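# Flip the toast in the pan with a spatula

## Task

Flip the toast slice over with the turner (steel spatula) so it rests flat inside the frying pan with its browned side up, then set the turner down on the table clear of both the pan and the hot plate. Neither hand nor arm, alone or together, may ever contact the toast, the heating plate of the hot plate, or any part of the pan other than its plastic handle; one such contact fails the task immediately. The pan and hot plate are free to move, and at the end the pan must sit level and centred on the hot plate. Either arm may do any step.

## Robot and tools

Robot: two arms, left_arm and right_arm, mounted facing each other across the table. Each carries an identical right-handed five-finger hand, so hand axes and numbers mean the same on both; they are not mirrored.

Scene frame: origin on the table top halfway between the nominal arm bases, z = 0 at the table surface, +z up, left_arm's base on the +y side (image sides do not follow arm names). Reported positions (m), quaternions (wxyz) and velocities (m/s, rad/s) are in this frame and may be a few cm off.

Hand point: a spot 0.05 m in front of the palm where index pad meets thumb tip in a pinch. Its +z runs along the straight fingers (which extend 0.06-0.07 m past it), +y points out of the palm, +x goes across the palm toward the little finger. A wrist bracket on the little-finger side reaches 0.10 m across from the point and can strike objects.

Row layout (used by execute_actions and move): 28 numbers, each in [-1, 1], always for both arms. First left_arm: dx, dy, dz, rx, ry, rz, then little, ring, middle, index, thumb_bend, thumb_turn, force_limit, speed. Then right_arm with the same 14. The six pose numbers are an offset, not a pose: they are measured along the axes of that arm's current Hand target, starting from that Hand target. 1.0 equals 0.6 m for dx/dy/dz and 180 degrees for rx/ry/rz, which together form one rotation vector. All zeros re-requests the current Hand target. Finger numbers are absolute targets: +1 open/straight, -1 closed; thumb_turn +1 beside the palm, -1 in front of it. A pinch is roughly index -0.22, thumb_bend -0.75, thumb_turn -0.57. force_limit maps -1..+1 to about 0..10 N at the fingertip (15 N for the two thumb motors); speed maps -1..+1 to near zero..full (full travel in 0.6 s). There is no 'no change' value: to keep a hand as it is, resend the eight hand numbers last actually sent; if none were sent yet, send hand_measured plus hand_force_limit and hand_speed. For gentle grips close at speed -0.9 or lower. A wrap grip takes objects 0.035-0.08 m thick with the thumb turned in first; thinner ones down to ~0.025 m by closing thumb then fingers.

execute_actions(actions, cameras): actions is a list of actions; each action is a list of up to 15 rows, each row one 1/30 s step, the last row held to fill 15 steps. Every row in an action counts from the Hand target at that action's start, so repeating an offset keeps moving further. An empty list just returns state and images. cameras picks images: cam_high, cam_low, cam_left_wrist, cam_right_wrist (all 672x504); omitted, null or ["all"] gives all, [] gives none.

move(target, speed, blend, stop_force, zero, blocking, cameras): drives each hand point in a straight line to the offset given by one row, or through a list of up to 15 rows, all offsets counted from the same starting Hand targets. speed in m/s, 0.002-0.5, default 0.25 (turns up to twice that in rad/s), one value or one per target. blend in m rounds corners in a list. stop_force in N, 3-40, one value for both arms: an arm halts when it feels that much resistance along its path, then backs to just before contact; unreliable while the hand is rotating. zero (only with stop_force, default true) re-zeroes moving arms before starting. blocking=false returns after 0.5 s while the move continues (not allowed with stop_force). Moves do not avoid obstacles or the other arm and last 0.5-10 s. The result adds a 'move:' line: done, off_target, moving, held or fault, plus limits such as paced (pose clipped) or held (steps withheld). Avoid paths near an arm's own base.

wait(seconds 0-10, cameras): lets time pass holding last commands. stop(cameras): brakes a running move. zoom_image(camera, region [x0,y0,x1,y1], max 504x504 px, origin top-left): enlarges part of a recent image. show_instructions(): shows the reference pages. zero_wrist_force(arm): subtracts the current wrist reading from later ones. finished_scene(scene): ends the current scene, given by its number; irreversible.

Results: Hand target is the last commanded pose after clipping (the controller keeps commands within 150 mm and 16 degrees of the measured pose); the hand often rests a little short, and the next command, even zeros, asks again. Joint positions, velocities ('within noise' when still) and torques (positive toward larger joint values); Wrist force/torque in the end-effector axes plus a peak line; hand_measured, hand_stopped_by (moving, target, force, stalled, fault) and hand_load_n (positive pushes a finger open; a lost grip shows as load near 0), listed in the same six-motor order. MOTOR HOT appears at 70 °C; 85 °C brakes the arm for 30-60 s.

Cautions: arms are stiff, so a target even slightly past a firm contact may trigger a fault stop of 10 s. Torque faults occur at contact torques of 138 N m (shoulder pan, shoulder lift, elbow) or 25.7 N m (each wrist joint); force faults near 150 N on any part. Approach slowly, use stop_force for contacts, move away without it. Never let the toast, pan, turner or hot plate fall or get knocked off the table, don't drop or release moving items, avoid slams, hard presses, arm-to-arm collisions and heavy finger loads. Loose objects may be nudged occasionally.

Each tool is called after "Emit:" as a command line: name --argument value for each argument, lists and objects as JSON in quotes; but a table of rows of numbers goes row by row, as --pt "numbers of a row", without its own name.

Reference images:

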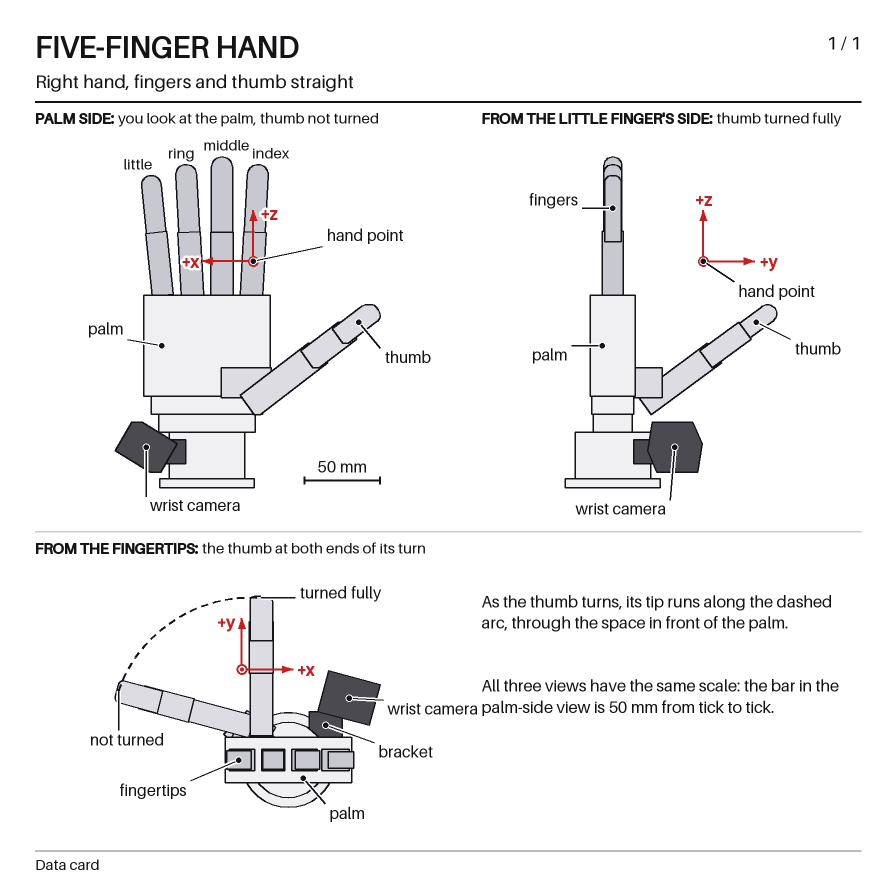

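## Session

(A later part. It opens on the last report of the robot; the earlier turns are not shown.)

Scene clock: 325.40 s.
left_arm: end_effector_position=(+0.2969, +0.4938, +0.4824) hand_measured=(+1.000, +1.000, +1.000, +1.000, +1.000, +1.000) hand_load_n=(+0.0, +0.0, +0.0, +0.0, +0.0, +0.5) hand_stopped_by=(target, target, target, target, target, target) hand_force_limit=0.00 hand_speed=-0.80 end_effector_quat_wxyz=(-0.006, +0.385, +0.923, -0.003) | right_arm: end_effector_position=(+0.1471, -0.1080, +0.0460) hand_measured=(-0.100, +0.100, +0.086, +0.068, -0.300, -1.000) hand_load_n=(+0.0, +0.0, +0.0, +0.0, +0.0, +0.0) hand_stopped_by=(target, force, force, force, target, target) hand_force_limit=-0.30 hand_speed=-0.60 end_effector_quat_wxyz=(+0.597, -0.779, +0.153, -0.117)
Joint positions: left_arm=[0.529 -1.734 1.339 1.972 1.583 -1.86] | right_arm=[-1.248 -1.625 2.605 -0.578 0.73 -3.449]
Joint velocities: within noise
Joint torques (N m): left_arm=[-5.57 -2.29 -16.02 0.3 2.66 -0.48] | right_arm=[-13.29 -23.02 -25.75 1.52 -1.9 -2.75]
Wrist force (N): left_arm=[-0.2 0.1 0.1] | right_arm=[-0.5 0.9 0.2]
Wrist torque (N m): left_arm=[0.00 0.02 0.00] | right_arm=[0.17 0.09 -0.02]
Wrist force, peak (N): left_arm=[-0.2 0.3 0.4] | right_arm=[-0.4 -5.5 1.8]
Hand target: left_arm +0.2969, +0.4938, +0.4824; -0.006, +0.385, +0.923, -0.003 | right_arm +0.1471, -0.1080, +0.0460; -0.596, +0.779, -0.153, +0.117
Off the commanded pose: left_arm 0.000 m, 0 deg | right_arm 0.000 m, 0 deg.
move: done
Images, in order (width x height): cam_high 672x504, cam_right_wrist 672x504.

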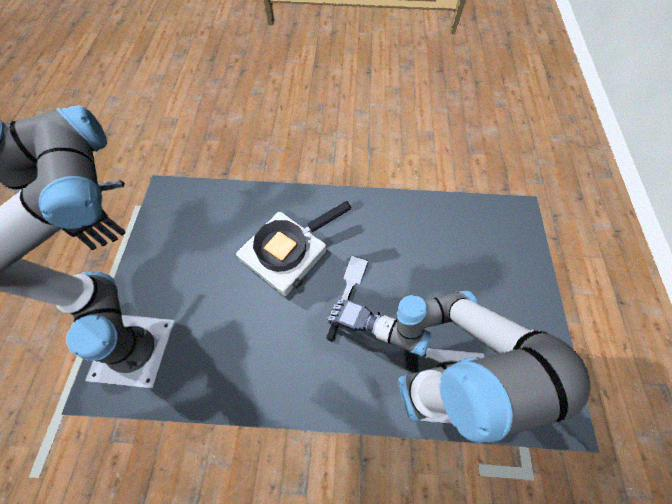

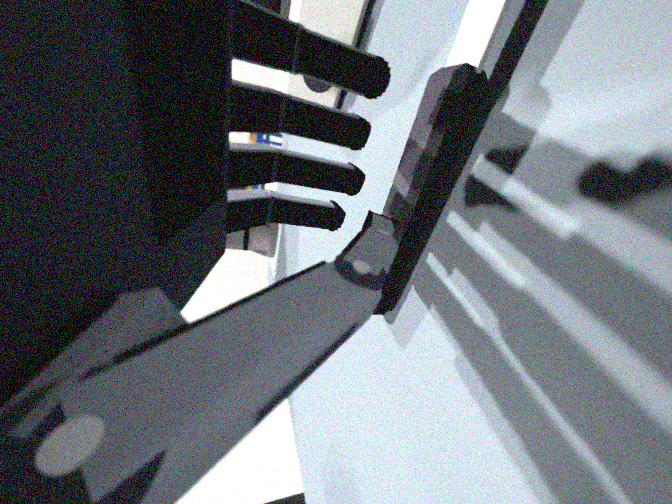

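Emit:
move --pt "0 0 0 0 0 0 1 1 1 1 1 1 0 -0.8 0 0 0 0 0 0 0.3 0.3 0.3 0.3 0.1 -1 -0.4 0" --pt "0 0 0 0 0 0 1 1 1 1 1 1 0 -0.8 0 0.0078 -0.029 0 0 0 0.3 0.3 0.3 0.3 0.1 -1 -0.4 0" --pt "0 0 0 0 0 0 1 1 1 1 1 1 0 -0.8 0 0.0377 -0.021 0 0 0 0.3 0.3 0.3 0.3 0.1 -1 -0.4 0" --speed 0.04 --cameras '["cam_high","cam_right_wrist"]'

Emit:
zoom_image --camera "cam_right_wrist" --region '[180, 0, 580, 300]'

Scene clock: 339.17 s.
left_arm: end_effector_position=(+0.2969, +0.4938, +0.4824) hand_measured=(+1.000, +1.000, +1.000, +1.000, +1.000, +1.000) hand_load_n=(+0.0, +0.0, +0.0, +0.0, +0.0, +0.0) hand_stopped_by=(target, target, target, target, target, target) hand_force_limit=0.00 hand_speed=-0.80 end_effector_quat_wxyz=(-0.006, +0.385, +0.923, -0.003) | right_arm: end_effector_position=(+0.1403, -0.1248, +0.0275) hand_measured=(+0.300, +0.300, +0.300, +0.300, +0.100, -1.000) hand_load_n=(+0.0, +0.0, +0.0, -0.5, +0.0, +0.5) hand_stopped_by=(target, target, target, target, target, target) hand_force_limit=-0.40 hand_speed=0.00 end_effector_quat_wxyz=(+0.596, -0.779, +0.153, -0.117)
Joint positions: left_arm=[0.529 -1.734 1.339 1.972 1.583 -1.86] | right_arm=[-1.349 -1.587 2.673 -0.632 0.639 -3.515]
Joint velocities: within noise
Joint torques (N m): left_arm=[-5.45 -4.87 -16.39 -0.06 2.42 -0.35] | right_arm=[10.01 4.35 4.07 -1.41 1.49 2.23]
Wrist force (N): left_arm=[-0.1 0.2 0.3] | right_arm=[-0.4 0.9 -0.1]
Wrist torque (N m): left_arm=[0.02 -0.01 0.01] | right_arm=[0.19 0.08 -0.02]
Wrist force, peak (N): left_arm=[-0.5 -0.1 0.2] | right_arm=[-0.5 1.2 0.0]
Hand target: left_arm +0.2969, +0.4938, +0.4824; -0.006, +0.385, +0.923, -0.003 | right_arm +0.1403, -0.1247, +0.0275; -0.596, +0.779, -0.153, +0.117
Off the commanded pose: left_arm 0.000 m, 0 deg | right_arm 0.000 m, 0 deg.
move: done
Images, in order (width x height): cam_high 672x504, cam_right_wrist 672x504.

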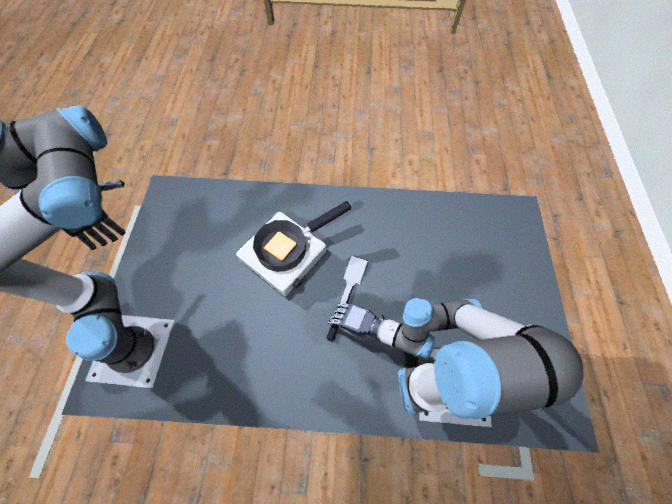

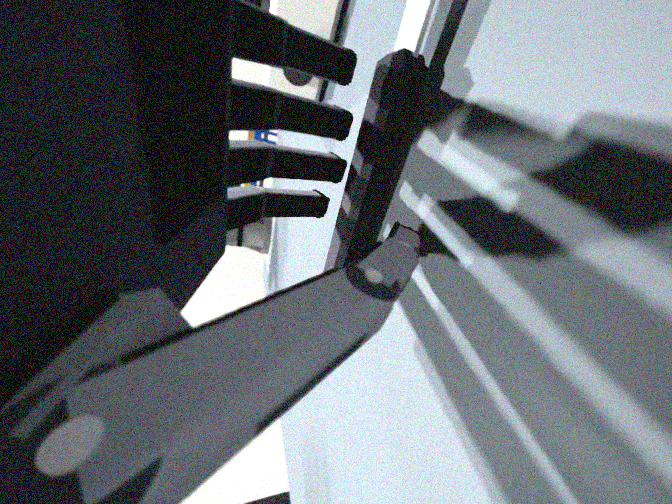

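Scaled by 1.260.

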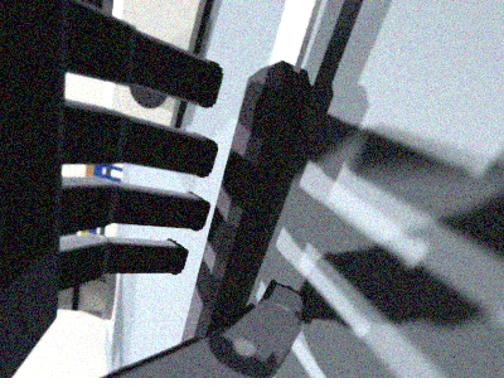

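Emit:
move --target '[0,0,0,0,0,0,1,1,1,1,1,1,0,-0.8,0,0,0,0,0,0,0,0,0,0,0.1,-1,-0.4,-0.5]' --speed 0.02 --cameras '["cam_right_wrist"]'

Emit:
zoom_image --camera "cam_right_wrist" --region '[180, 0, 580, 300]'

Scene clock: 342.80 s.
left_arm: end_effector_position=(+0.2969, +0.4938, +0.4824) hand_measured=(+1.000, +1.000, +1.000, +1.000, +1.000, +1.000) hand_load_n=(+0.0, +0.0, +0.0, +0.0, +0.0, +0.0) hand_stopped_by=(target, target, target, target, target, target) hand_force_limit=0.00 hand_speed=-0.80 end_effector_quat_wxyz=(-0.006, +0.385, +0.923, -0.003) | right_arm: end_effector_position=(+0.1403, -0.1247, +0.0275) hand_measured=(+0.000, +0.138, +0.222, +0.110, +0.100, -1.000) hand_load_n=(+0.0, +7.5, +6.5, +4.5, +0.0, +0.0) hand_stopped_by=(target, force, force, force, target, target) hand_force_limit=-0.40 hand_speed=-0.50 end_effector_quat_wxyz=(+0.597, -0.779, +0.153, -0.117)
Joint positions: left_arm=[0.529 -1.734 1.339 1.972 1.583 -1.86] | right_arm=[-1.349 -1.587 2.673 -0.633 0.639 -3.515]
Joint velocities: within noise
Joint torques (N m): left_arm=[-5.15 -4 -15.99 -0.03 2.68 -0.48] | right_arm=[10.46 6.95 0 4.7 1.83 2.34]
Wrist force (N): left_arm=[-0.3 0.0 0.0] | right_arm=[0.8 -19.2 1.4]
Wrist torque (N m): left_arm=[0.00 0.04 -0.01] | right_arm=[0.93 0.07 -0.56]
Wrist force, peak (N): left_arm=[0.0 0.5 -0.2] | right_arm=[0.8 -19.3 2.1]
Hand target: left_arm +0.2969, +0.4938, +0.4824; -0.006, +0.385, +0.923, -0.003 | right_arm +0.1403, -0.1247, +0.0275; -0.596, +0.779, -0.153, +0.117
Off the commanded pose: left_arm 0.000 m, 0 deg | right_arm 0.000 m, 0 deg.
move: done
Images, in order (width x height): cam_right_wrist 672x504.

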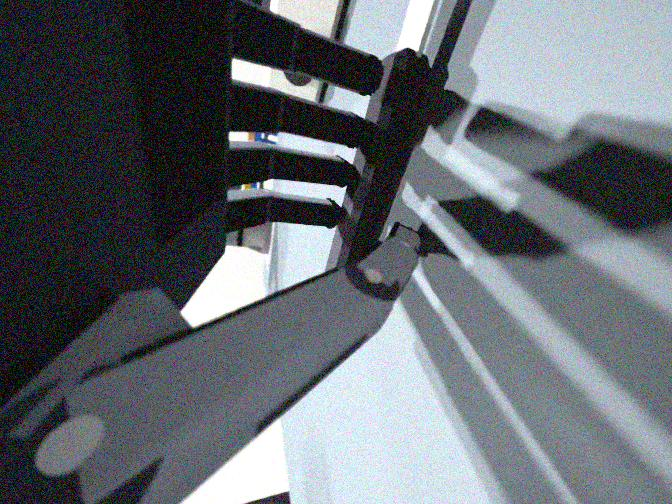

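Scaled by 1.260.

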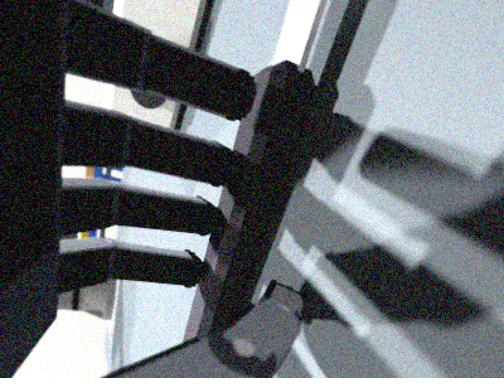

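Emit:
move --pt "0 0 0 0 0 0 1 1 1 1 1 1 0 -0.8 0 0 0 0 0 0 0.35 0.35 0.35 0.35 0.1 -1 -0.4 0" --pt "0 0 0 0 0 0 1 1 1 1 1 1 0 -0.8 0 -0.0335 -0.0038 -0.0556 0 0 0.35 0.35 0.35 0.35 0.1 -1 -0.4 0" --speed 0.06 --cameras '["cam_right_wrist"]'

Emit:
zoom_image --camera "cam_right_wrist" --region '[180, 0, 580, 300]'

Scene clock: 356.60 s.
left_arm: end_effector_position=(+0.2969, +0.4938, +0.4824) hand_measured=(+1.000, +1.000, +1.000, +1.000, +1.000, +1.000) hand_load_n=(+0.0, +0.0, +0.0, +0.0, +0.0, +0.0) hand_stopped_by=(target, target, target, target, target, target) hand_force_limit=0.00 hand_speed=-0.80 end_effector_quat_wxyz=(-0.006, +0.385, +0.923, -0.003) | right_arm: end_effector_position=(+0.1414, -0.1219, +0.0475) hand_measured=(+0.350, +0.350, +0.350, +0.350, +0.100, -1.000) hand_load_n=(-0.5, +0.0, +0.0, +0.0, +0.0, +0.0) hand_stopped_by=(target, target, target, target, target, target) hand_force_limit=-0.40 hand_speed=0.00 end_effector_quat_wxyz=(+0.526, -0.828, +0.162, -0.103)
Joint positions: left_arm=[0.529 -1.734 1.339 1.972 1.583 -1.86] | right_arm=[-1.202 -1.643 2.5 -0.247 0.834 -3.581]
Joint velocities: within noise
Joint torques (N m): left_arm=[-6.06 -3.48 -16.66 0.23 2.8 -0.49] | right_arm=[10.29 -18.19 -27.39 1.55 1.34 -2.68]
Wrist force (N): left_arm=[0.1 0.1 0.4] | right_arm=[-0.4 0.9 -0.1]
Wrist torque (N m): left_arm=[-0.02 -0.03 0.02] | right_arm=[0.20 0.08 -0.03]
Wrist force, peak (N): left_arm=[0.1 -0.1 0.6] | right_arm=[1.3 -19.6 1.6]
Hand target: left_arm +0.2969, +0.4938, +0.4824; -0.006, +0.385, +0.923, -0.003 | right_arm +0.1414, -0.1219, +0.0475; -0.526, +0.828, -0.162, +0.103
Off the commanded pose: left_arm 0.000 m, 0 deg | right_arm 0.000 m, 0 deg.
move: done
Images, in order (width x height): cam_right_wrist 672x504.

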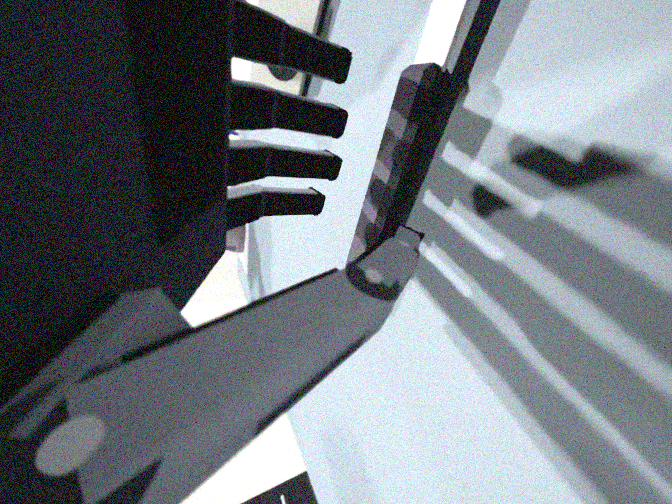

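Scaled by 1.260.

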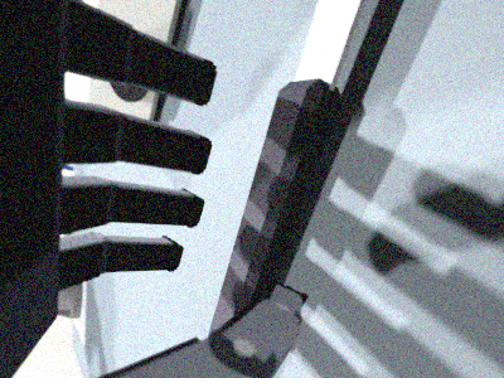

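Emit:
move --target '[0,0,0,0,0,0,1,1,1,1,1,1,0,-0.8,0,0.0355,0.0166,0,0,0,0.35,0.35,0.35,0.35,0.1,-1,-0.4,0]' --speed 0.02 --stop_force 3 --cameras '["cam_right_wrist"]'

Emit:
zoom_image --camera "cam_right_wrist" --region '[180, 0, 580, 300]'

Emit:
move --target '[0,0,0,0,0,0,1,1,1,1,1,1,0,-0.8,0,0,0,0,0,0,0,0,0,0,0.1,-1,-0.5,-0.5]' --speed 0.02 --cameras '["cam_right_wrist"]'

Emit:
zoom_image --camera "cam_right_wrist" --region '[180, 0, 580, 300]'

Scene clock: 363.57 s.
left_arm: end_effector_position=(+0.2969, +0.4938, +0.4824) hand_measured=(+1.000, +1.000, +1.000, +1.000, +1.000, +1.000) hand_load_n=(+0.0, +0.0, +0.0, -0.5, +0.0, +0.0) hand_stopped_by=(target, target, target, target, target, target) hand_force_limit=0.00 hand_speed=-0.80 end_effector_quat_wxyz=(-0.006, +0.385, +0.923, -0.003) | right_arm: end_effector_position=(+0.1414, -0.1220, +0.0239) hand_measured=(+0.350, +0.350, +0.350, +0.350, +0.100, -1.000) hand_load_n=(+0.0, -0.5, -0.5, +0.0, +0.0, +0.0) hand_stopped_by=(target, target, target, target, target, target) hand_force_limit=-0.40 hand_speed=0.00 end_effector_quat_wxyz=(+0.526, -0.828, +0.162, -0.103)
Joint positions: left_arm=[0.529 -1.734 1.339 1.972 1.583 -1.86] | right_arm=[-1.202 -1.568 2.528 -0.349 0.834 -3.581]
Joint velocities: within noise
Joint torques (N m): left_arm=[-5.69 -4.55 -15.55 0.22 2.43 -0.51] | right_arm=[10.13 1.03 1.35 -1.11 1.35 2.27]
Wrist force (N): left_arm=[0.0 -0.1 0.0] | right_arm=[-0.3 0.7 -0.2]
Wrist torque (N m): left_arm=[-0.01 0.00 0.00] | right_arm=[0.18 0.05 -0.03]
Wrist force, peak (N): left_arm=[-0.3 0.0 0.5] | right_arm=[-0.6 1.0 -0.1]
Hand target: left_arm +0.2969, +0.4938, +0.4824; -0.006, +0.385, +0.923, -0.003 | right_arm +0.1414, -0.1220, +0.0239; -0.526, +0.828, -0.162, +0.103
Off the commanded pose: left_arm 0.000 m, 0 deg | right_arm 0.000 m, 0 deg.
move: done
Images, in order (width x height): cam_right_wrist 672x504.

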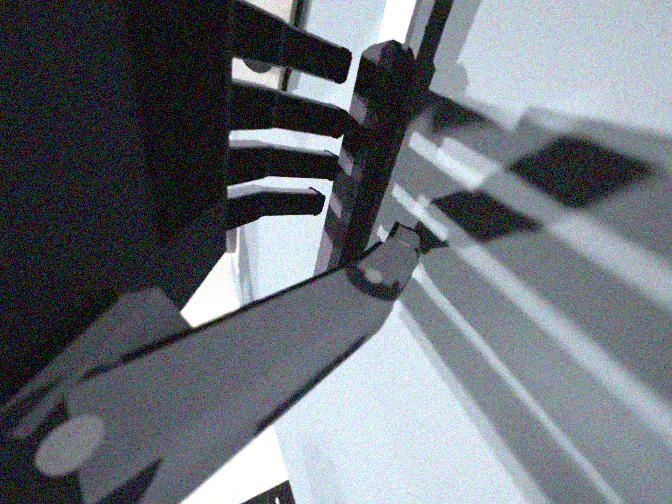

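Scaled by 1.260.

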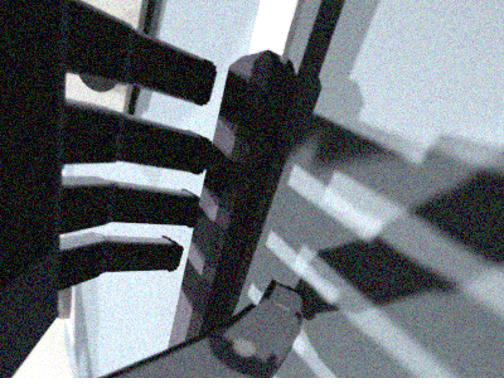

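Scene clock: 364.27 s.
left_arm: end_effector_position=(+0.2969, +0.4938, +0.4824) hand_measured=(+1.000, +1.000, +1.000, +1.000, +1.000, +1.000) hand_load_n=(+0.0, +0.0, +0.0, +0.0, +0.0, +0.0) hand_stopped_by=(target, target, target, target, target, target) hand_force_limit=0.00 hand_speed=-0.80 end_effector_quat_wxyz=(-0.006, +0.385, +0.923, -0.003) | right_arm: end_effector_position=(+0.1414, -0.1220, +0.0239) hand_measured=(+0.214, +0.270, +0.242, +0.000, +0.100, -1.000) hand_load_n=(+0.0, +0.0, +0.0, +0.0, +0.0, +0.0) hand_stopped_by=(force, force, force, target, target, target) hand_force_limit=-0.50 hand_speed=-0.50 end_effector_quat_wxyz=(+0.526, -0.828, +0.162, -0.103)
Joint positions: left_arm=[0.529 -1.734 1.339 1.972 1.583 -1.86] | right_arm=[-1.202 -1.568 2.528 -0.349 0.834 -3.581]
Joint velocities: within noise
Joint torques (N m): left_arm=[-5.85 -3.87 -15.07 0.19 2.66 -0.74] | right_arm=[9.51 1.23 -0.31 1.95 1.01 2.25]
Wrist force (N): left_arm=[0.0 0.1 0.0] | right_arm=[-0.1 0.5 0.0]
Wrist torque (N m): left_arm=[0.01 -0.01 0.02] | right_arm=[0.14 0.02 -0.03]
Wrist force, peak (N): left_arm=[-0.1 0.4 0.3] | right_arm=[0.0 -6.3 0.6]
Hand target: left_arm +0.2969, +0.4938, +0.4824; -0.006, +0.385, +0.923, -0.003 | right_arm +0.1414, -0.1220, +0.0239; -0.526, +0.828, -0.162, +0.103
Off the commanded pose: left_arm 0.000 m, 0 deg | right_arm 0.000 m, 0 deg.
move: done
Images, in order (width x height): cam_right_wrist 672x504.

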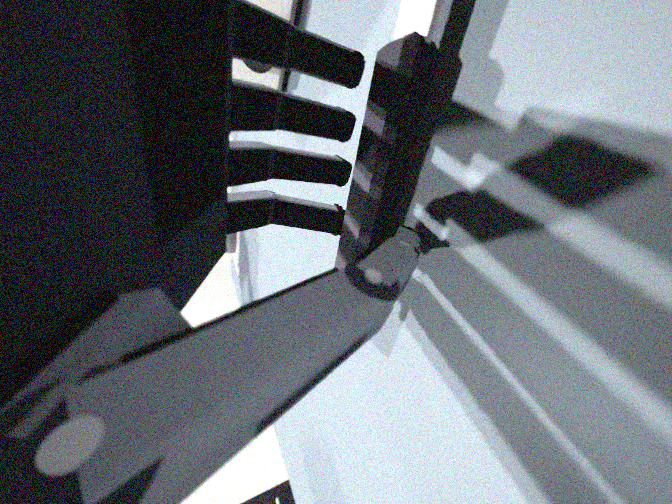

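Scaled by 1.260.

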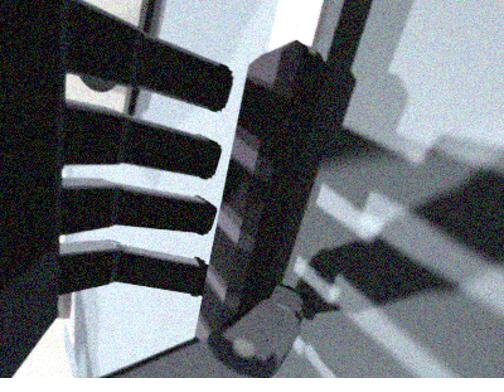

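Emit:
move --target '[0,0,0,0,0,0,1,1,1,1,1,1,0,-0.8,0,0,0,0,0,0,-0.1,-0.1,-0.1,-0.1,0.1,-1,-0.3,-0.5]' --speed 0.02 --cameras '["cam_right_wrist"]'

Emit:
zoom_image --camera "cam_right_wrist" --region '[180, 0, 580, 300]'

Scene clock: 369.47 s.
left_arm: end_effector_position=(+0.2969, +0.4938, +0.4824) hand_measured=(+1.000, +1.000, +1.000, +1.000, +1.000, +1.000) hand_load_n=(+0.0, +0.0, +0.0, +0.0, +0.0, +0.0) hand_stopped_by=(target, target, target, target, target, target) hand_force_limit=0.00 hand_speed=-0.80 end_effector_quat_wxyz=(-0.006, +0.385, +0.923, -0.003) | right_arm: end_effector_position=(+0.1414, -0.1220, +0.0239) hand_measured=(-0.004, -0.002, -0.058, -0.100, +0.102, -1.000) hand_load_n=(+0.0, +2.0, +9.5, +0.0, +6.5, +4.0) hand_stopped_by=(force, force, force, target, target, target) hand_force_limit=-0.30 hand_speed=-0.50 end_effector_quat_wxyz=(+0.526, -0.828, +0.162, -0.103)
Joint positions: left_arm=[0.529 -1.734 1.339 1.972 1.583 -1.86] | right_arm=[-1.202 -1.568 2.528 -0.349 0.834 -3.581]
Joint velocities: within noise
Joint torques (N m): left_arm=[-5.25 -4.09 -16.18 0.19 2.47 -0.71] | right_arm=[7.66 0.49 -4.97 1.02 -1.08 2.06]
Wrist force (N): left_arm=[-0.1 0.0 0.0] | right_arm=[1.0 -1.8 -3.3]
Wrist torque (N m): left_arm=[0.01 0.01 0.01] | right_arm=[-0.02 -0.05 -0.08]
Wrist force, peak (N): left_arm=[-0.5 0.3 0.2] | right_arm=[0.9 -1.5 -3.6]
Hand target: left_arm +0.2969, +0.4938, +0.4824; -0.006, +0.385, +0.923, -0.003 | right_arm +0.1414, -0.1220, +0.0239; -0.526, +0.828, -0.162, +0.103
Off the commanded pose: left_arm 0.000 m, 0 deg | right_arm 0.000 m, 0 deg.
move: done
Images, in order (width x height): cam_right_wrist 672x504.

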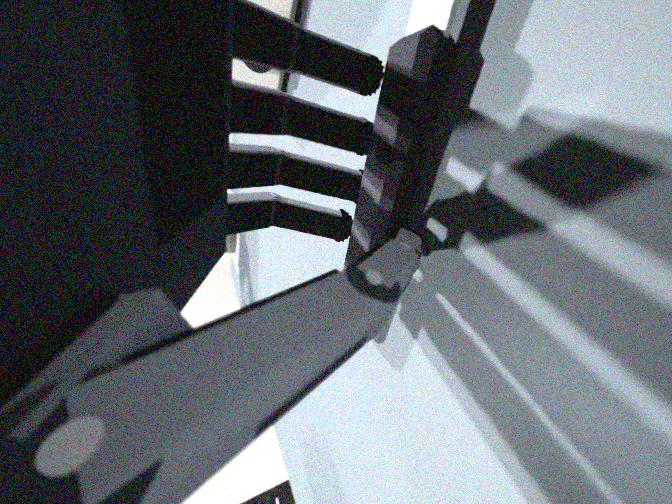

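Scaled by 1.260.

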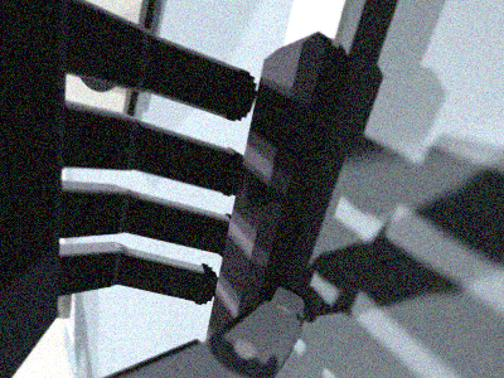

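Emit:
move --target '[0,0,0,0,0,0,1,1,1,1,1,1,0,-0.8,0,0,0,0,0,0,-0.15,-0.15,-0.15,-0.3,0.0,-1,-0.3,-0.5]' --speed 0.02 --cameras '[]'

Emit:
move --target '[0,0,0,0,0,0,1,1,1,1,1,1,0,-0.8,0,-0.0755,-0.0352,0,0,0,-0.15,-0.15,-0.15,-0.3,0.0,-1,-0.3,-0.5]' --speed 0.05

Emit:
zoom_image --camera "cam_right_wrist" --region '[180, 0, 580, 300]'

Emit:
zoom_image --camera "cam_high" --region '[300, 240, 400, 345]'

Emit:
zoom_image --camera "cam_low" --region '[260, 170, 470, 270]'

Scene clock: 373.97 s.
left_arm: end_effector_position=(+0.2969, +0.4938, +0.4824) hand_measured=(+1.000, +1.000, +1.000, +1.000, +1.000, +1.000) hand_load_n=(+0.0, +0.0, +0.0, +0.0, +0.0, +0.0) hand_stopped_by=(target, target, target, target, target, target) hand_force_limit=0.00 hand_speed=-0.80 end_effector_quat_wxyz=(-0.006, +0.385, +0.923, -0.003) | right_arm: end_effector_position=(+0.1414, -0.1219, +0.0239) hand_measured=(-0.056, -0.026, -0.058, -0.174, +0.104, -1.000) hand_load_n=(+4.0, +4.5, +1.5, +16.0, +10.0, +4.5) hand_stopped_by=(force, force, force, force, force, target) hand_force_limit=-0.30 hand_speed=-0.50 end_effector_quat_wxyz=(+0.526, -0.828, +0.162, -0.103)
Joint positions: left_arm=[0.529 -1.734 1.339 1.972 1.583 -1.86] | right_arm=[-1.202 -1.568 2.528 -0.349 0.834 -3.581]
Joint velocities: within noise
Joint torques (N m): left_arm=[-4.88 -3.56 -15.6 0.1 2.7 -0.68] | right_arm=[4.85 0.08 -9.77 0.02 0.74 1.86]
Wrist force (N): left_arm=[-0.1 0.1 -0.1] | right_arm=[0.2 -10.5 -3.7]
Wrist torque (N m): left_arm=[0.01 0.02 0.01] | right_arm=[-0.04 0.01 -0.43]
Wrist force, peak (N): left_arm=[-0.2 -0.2 0.7] | right_arm=[0.1 -11.1 -3.4]
Hand target: left_arm +0.2969, +0.4938, +0.4824; -0.006, +0.385, +0.923, -0.003 | right_arm +0.1414, -0.1220, +0.0239; -0.526, +0.828, -0.162, +0.103
Off the commanded pose: left_arm 0.000 m, 0 deg | right_arm 0.000 m, 0 deg.
move: done
No camera images: "cameras" was empty.

Scene clock: 375.50 s.
left_arm: end_effector_position=(+0.2969, +0.4938, +0.4824) hand_measured=(+1.000, +1.000, +1.000, +1.000, +1.000, +1.000) hand_load_n=(+0.0, +0.0, +0.0, +0.0, +0.0, +0.0) hand_stopped_by=(target, target, target, target, target, target) hand_force_limit=0.00 hand_speed=-0.80 end_effector_quat_wxyz=(-0.006, +0.385, +0.923, -0.003) | right_arm: end_effector_position=(+0.1414, -0.1218, +0.0739) hand_measured=(-0.056, -0.026, -0.058, -0.174, +0.106, -1.000) hand_load_n=(+0.0, +0.0, +3.0, +12.5, +12.5, +2.5) hand_stopped_by=(force, force, force, force, force, target) hand_force_limit=-0.30 hand_speed=-0.50 end_effector_quat_wxyz=(+0.526, -0.828, +0.162, -0.103)
Joint positions: left_arm=[0.529 -1.734 1.339 1.972 1.583 -1.86] | right_arm=[-1.202 -1.715 2.463 -0.138 0.835 -3.581]
Joint velocities: within noise
Joint torques (N m): left_arm=[-6.42 -4.33 -15.73 0.24 2.52 -0.6] | right_arm=[-13.57 -23.27 -29.94 1.81 -2.27 -2.81]
Wrist force (N): left_arm=[-0.2 0.1 0.0] | right_arm=[-0.2 1.7 0.3]
Wrist torque (N m): left_arm=[0.02 0.02 0.00] | right_arm=[0.13 0.08 0.02]
Wrist force, peak (N): left_arm=[-0.1 0.2 0.6] | right_arm=[0.4 -10.4 -3.7]
Hand target: left_arm +0.2969, +0.4938, +0.4824; -0.006, +0.385, +0.923, -0.003 | right_arm +0.1415, -0.1218, +0.0739; -0.526, +0.828, -0.162, +0.103
Off the commanded pose: left_arm 0.000 m, 0 deg | right_arm 0.000 m, 0 deg.
move: done

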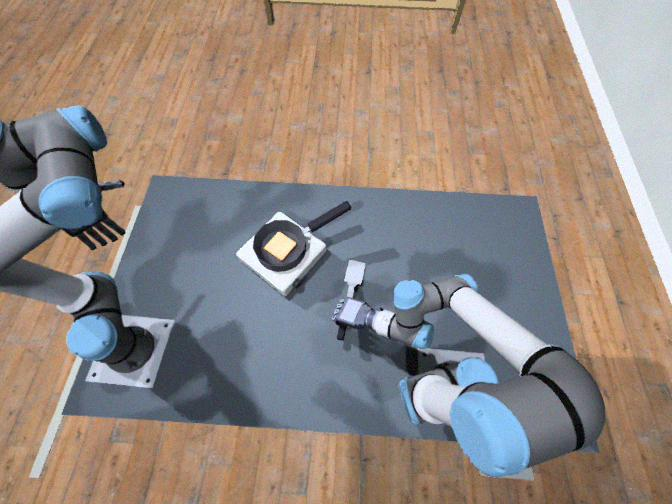

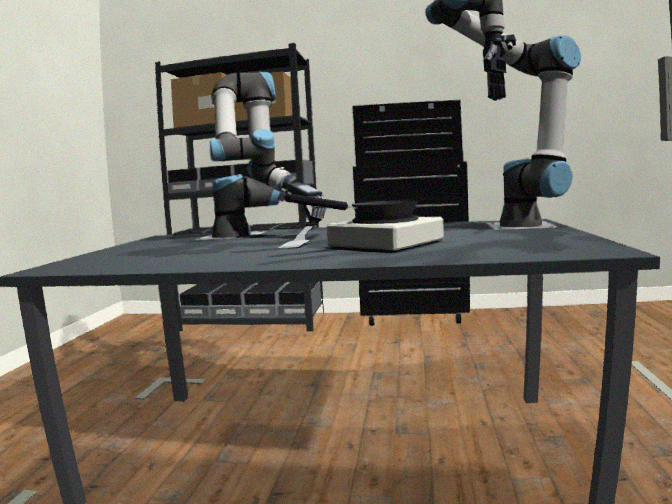

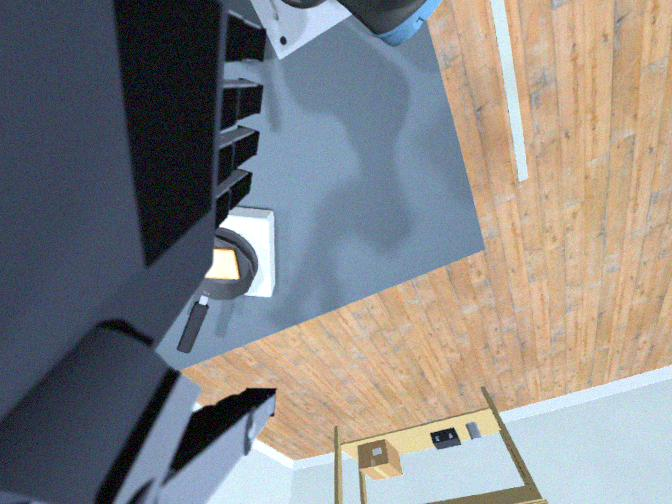

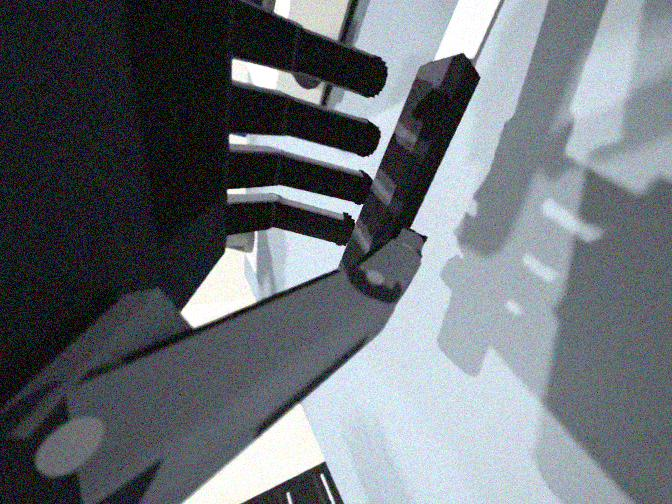

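Scaled by 1.260.

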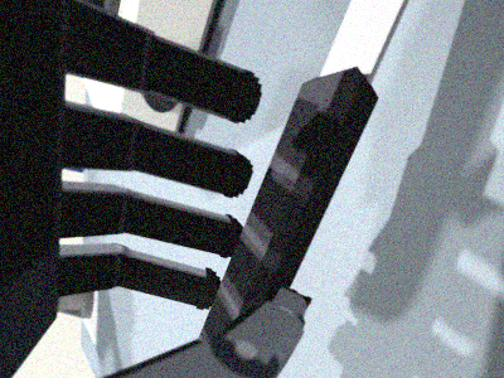

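Scaled by 4.800.

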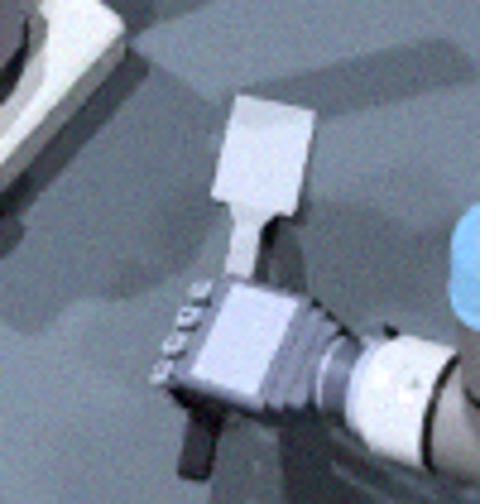

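Scaled by 2.400.

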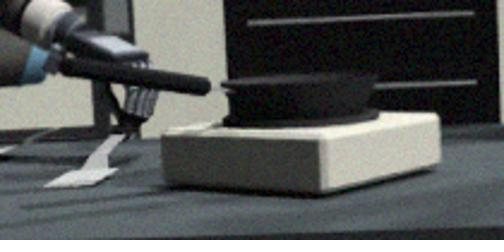

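Emit:
move --target '[0,0,0,0,0,0,1,1,1,1,1,1,0,-0.8,0,-0.1208,-0.0563,0,0,0,-0.15,-0.15,-0.15,-0.3,0.0,-1,-0.3,-0.5]' --speed 0.08

Emit:
zoom_image --camera "cam_high" --region '[280, 200, 420, 345]'

Emit:
zoom_image --camera "cam_low" --region '[260, 130, 470, 270]'

Scene clock: 402.13 s.
left_arm: end_effector_position=(+0.2969, +0.4938, +0.4824) hand_measured=(+1.000, +1.000, +1.000, +1.000, +1.000, +1.000) hand_load_n=(+0.0, +0.0, +0.0, +0.0, +0.0, +0.0) hand_stopped_by=(target, target, target, target, target, target) hand_force_limit=0.00 hand_speed=-0.80 end_effector_quat_wxyz=(-0.006, +0.385, +0.923, -0.003) | right_arm: end_effector_position=(+0.1415, -0.1216, +0.1538) hand_measured=(-0.056, -0.026, -0.060, -0.174, +0.106, -1.000) hand_load_n=(+0.0, +0.0, +0.0, +11.5, +9.5, -3.0) hand_stopped_by=(force, force, force, force, force, target) hand_force_limit=-0.30 hand_speed=-0.50 end_effector_quat_wxyz=(+0.526, -0.828, +0.162, -0.103)
Joint positions: left_arm=[0.529 -1.734 1.339 1.972 1.583 -1.86] | right_arm=[-1.201 -1.872 2.326 0.156 0.836 -3.58]
Joint velocities: within noise
Joint torques (N m): left_arm=[-4.32 -3.42 -16.66 0.27 2.76 -0.78] | right_arm=[-12.31 -20.09 -33.91 2.02 -2.09 -2.77]
Wrist force (N): left_arm=[-0.1 0.0 0.0] | right_arm=[0.0 1.5 0.1]
Wrist torque (N m): left_arm=[0.00 0.03 0.00] | right_arm=[0.16 0.05 0.01]
Wrist force, peak (N): left_arm=[-0.2 0.4 0.4] | right_arm=[0.0 2.1 0.4]
Hand target: left_arm +0.2969, +0.4938, +0.4824; -0.006, +0.385, +0.923, -0.003 | right_arm +0.1415, -0.1216, +0.1539; -0.526, +0.828, -0.162, +0.103
Off the commanded pose: left_arm 0.000 m, 0 deg | right_arm 0.000 m, 0 deg.
move: done

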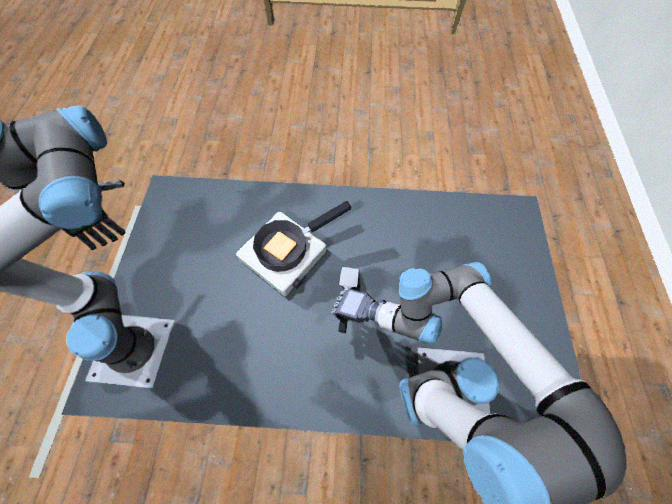

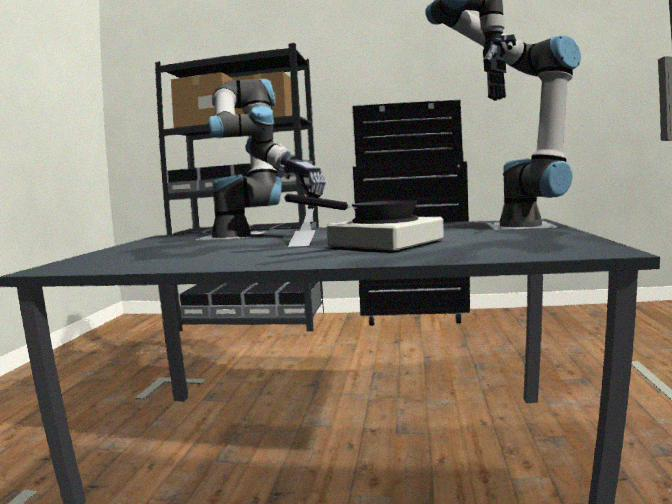

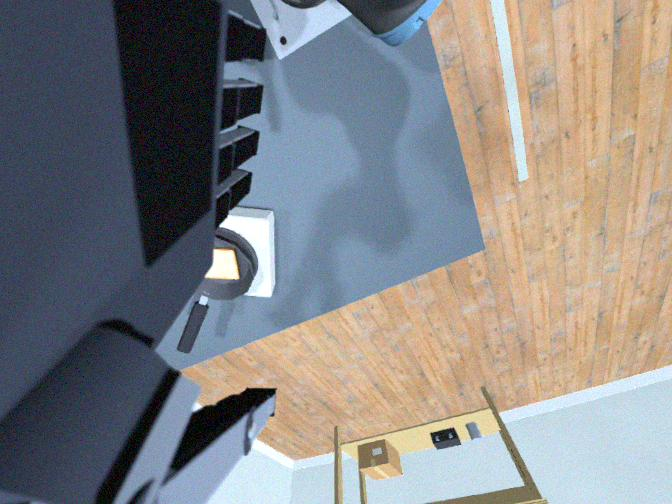

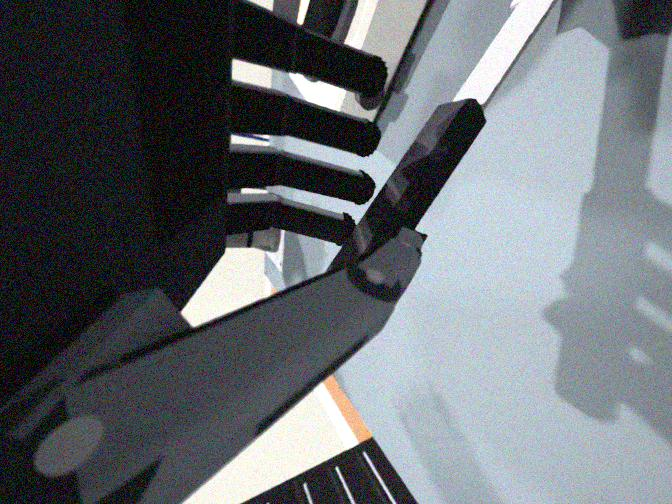

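Scaled by 3.476.

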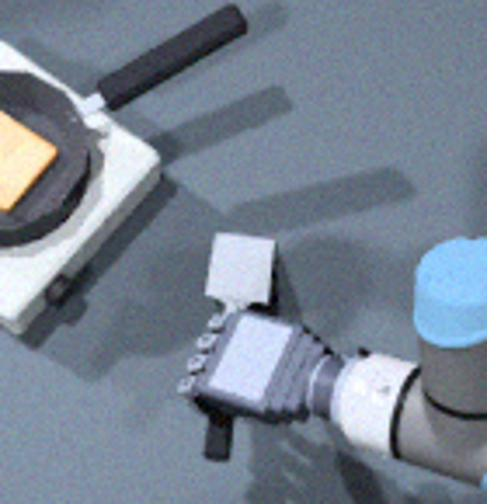

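Scaled by 2.400.

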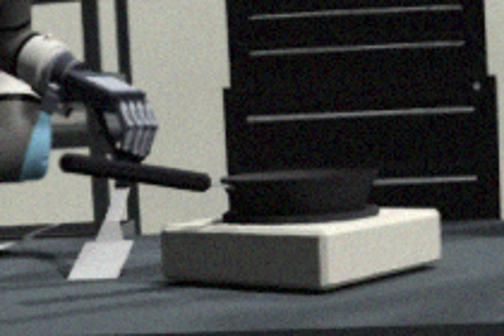

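Emit:
move --target '[0,0,0,0,0,0,1,1,1,1,1,1,0,-0.8,0.136,-0.348,-0.043,0.139,0,0,-0.15,-0.15,-0.15,-0.3,0.0,-1,-0.3,-0.5]' --speed 0.12

Emit:
zoom_image --camera "cam_low" --region '[200, 60, 410, 270]'

Scene clock: 428.73 s.
left_arm: end_effector_position=(+0.2969, +0.4938, +0.4824) hand_measured=(+1.000, +1.000, +1.000, +1.000, +1.000, +1.000) hand_load_n=(+0.0, +0.0, +0.0, +0.0, +0.0, +0.0) hand_stopped_by=(target, target, target, target, target, target) hand_force_limit=0.00 hand_speed=-0.80 end_effector_quat_wxyz=(-0.006, +0.385, +0.923, -0.003) | right_arm: end_effector_position=(+0.2417, -0.0920, +0.3539) hand_measured=(-0.056, -0.026, -0.060, -0.176, +0.100, -1.000) hand_load_n=(+0.0, +0.0, +0.0, +0.0, +0.0, +0.0) hand_stopped_by=(force, force, force, force, force, target) hand_force_limit=-0.30 hand_speed=-0.50 end_effector_quat_wxyz=(+0.693, -0.695, +0.136, -0.136)
Joint positions: left_arm=[0.529 -1.734 1.339 1.972 1.583 -1.86] | right_arm=[-1.386 -1.982 2.079 -0.092 0.551 -3.145]
Joint velocities: within noise
Joint torques (N m): left_arm=[-5.43 -3.52 -16.39 0.34 2.43 -0.59] | right_arm=[9.89 -15.08 -35.47 -2.62 1.9 2.28]
Wrist force (N): left_arm=[-0.1 0.0 0.1] | right_arm=[-0.7 0.8 0.0]
Wrist torque (N m): left_arm=[0.00 0.01 -0.01] | right_arm=[0.17 0.12 -0.03]
Wrist force, peak (N): left_arm=[-0.3 0.5 0.3] | right_arm=[-0.4 2.8 0.2]
Hand target: left_arm +0.2969, +0.4938, +0.4824; -0.006, +0.385, +0.923, -0.003 | right_arm +0.2417, -0.0919, +0.3539; +0.693, -0.695, +0.136, -0.136
Off the commanded pose: left_arm 0.000 m, 0 deg | right_arm 0.000 m, 0 deg.
move: done

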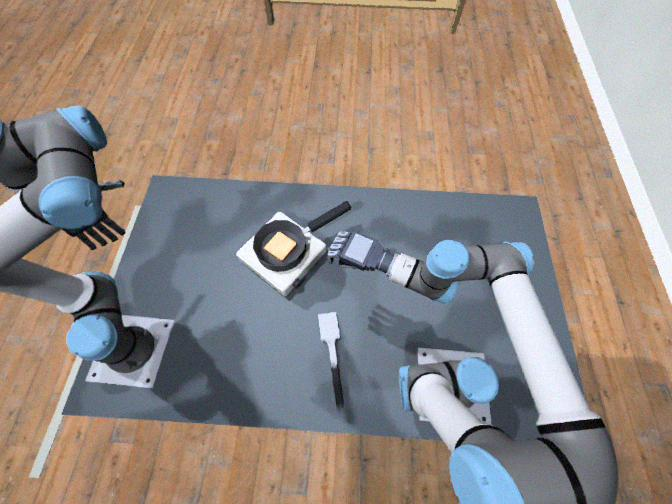

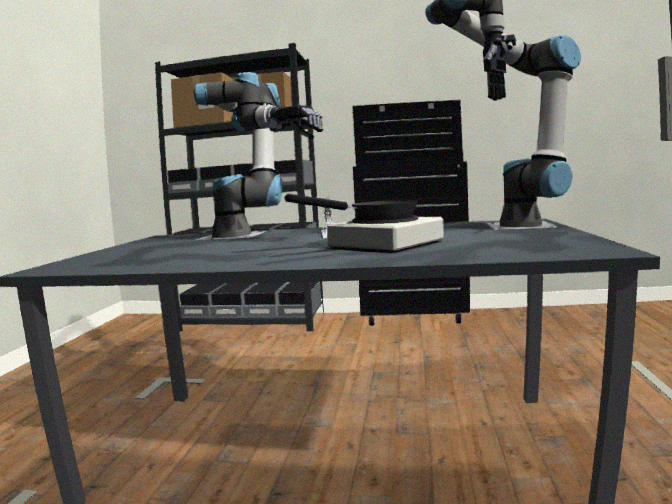

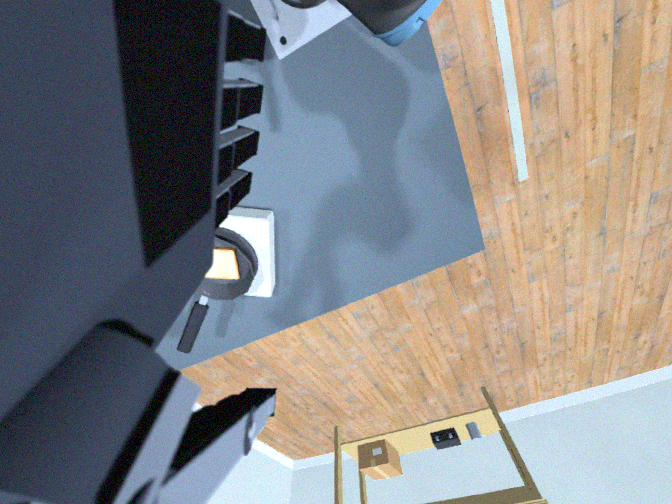

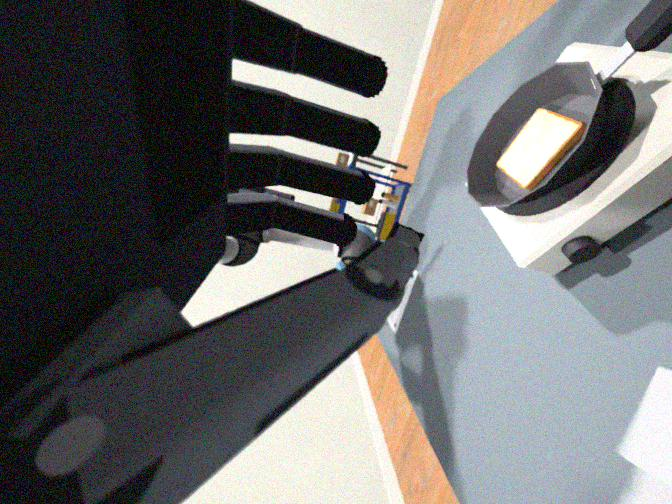

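Scaled by 2.400.

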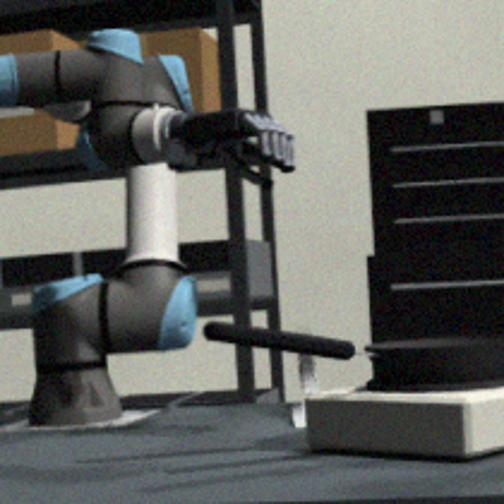

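Emit:
zoom_image --camera "cam_high" --region '[290, 290, 390, 420]'

Emit:
zoom_image --camera "cam_low" --region '[280, 190, 360, 250]'

Scaled by 3.877.

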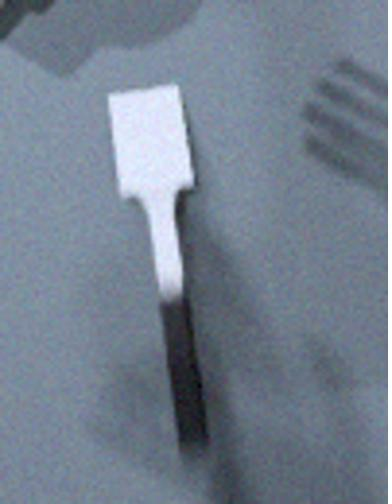

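Scaled by 6.300.

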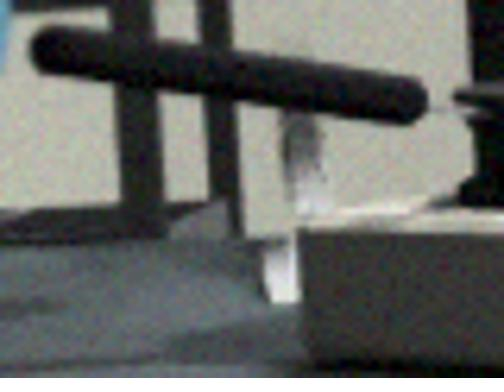

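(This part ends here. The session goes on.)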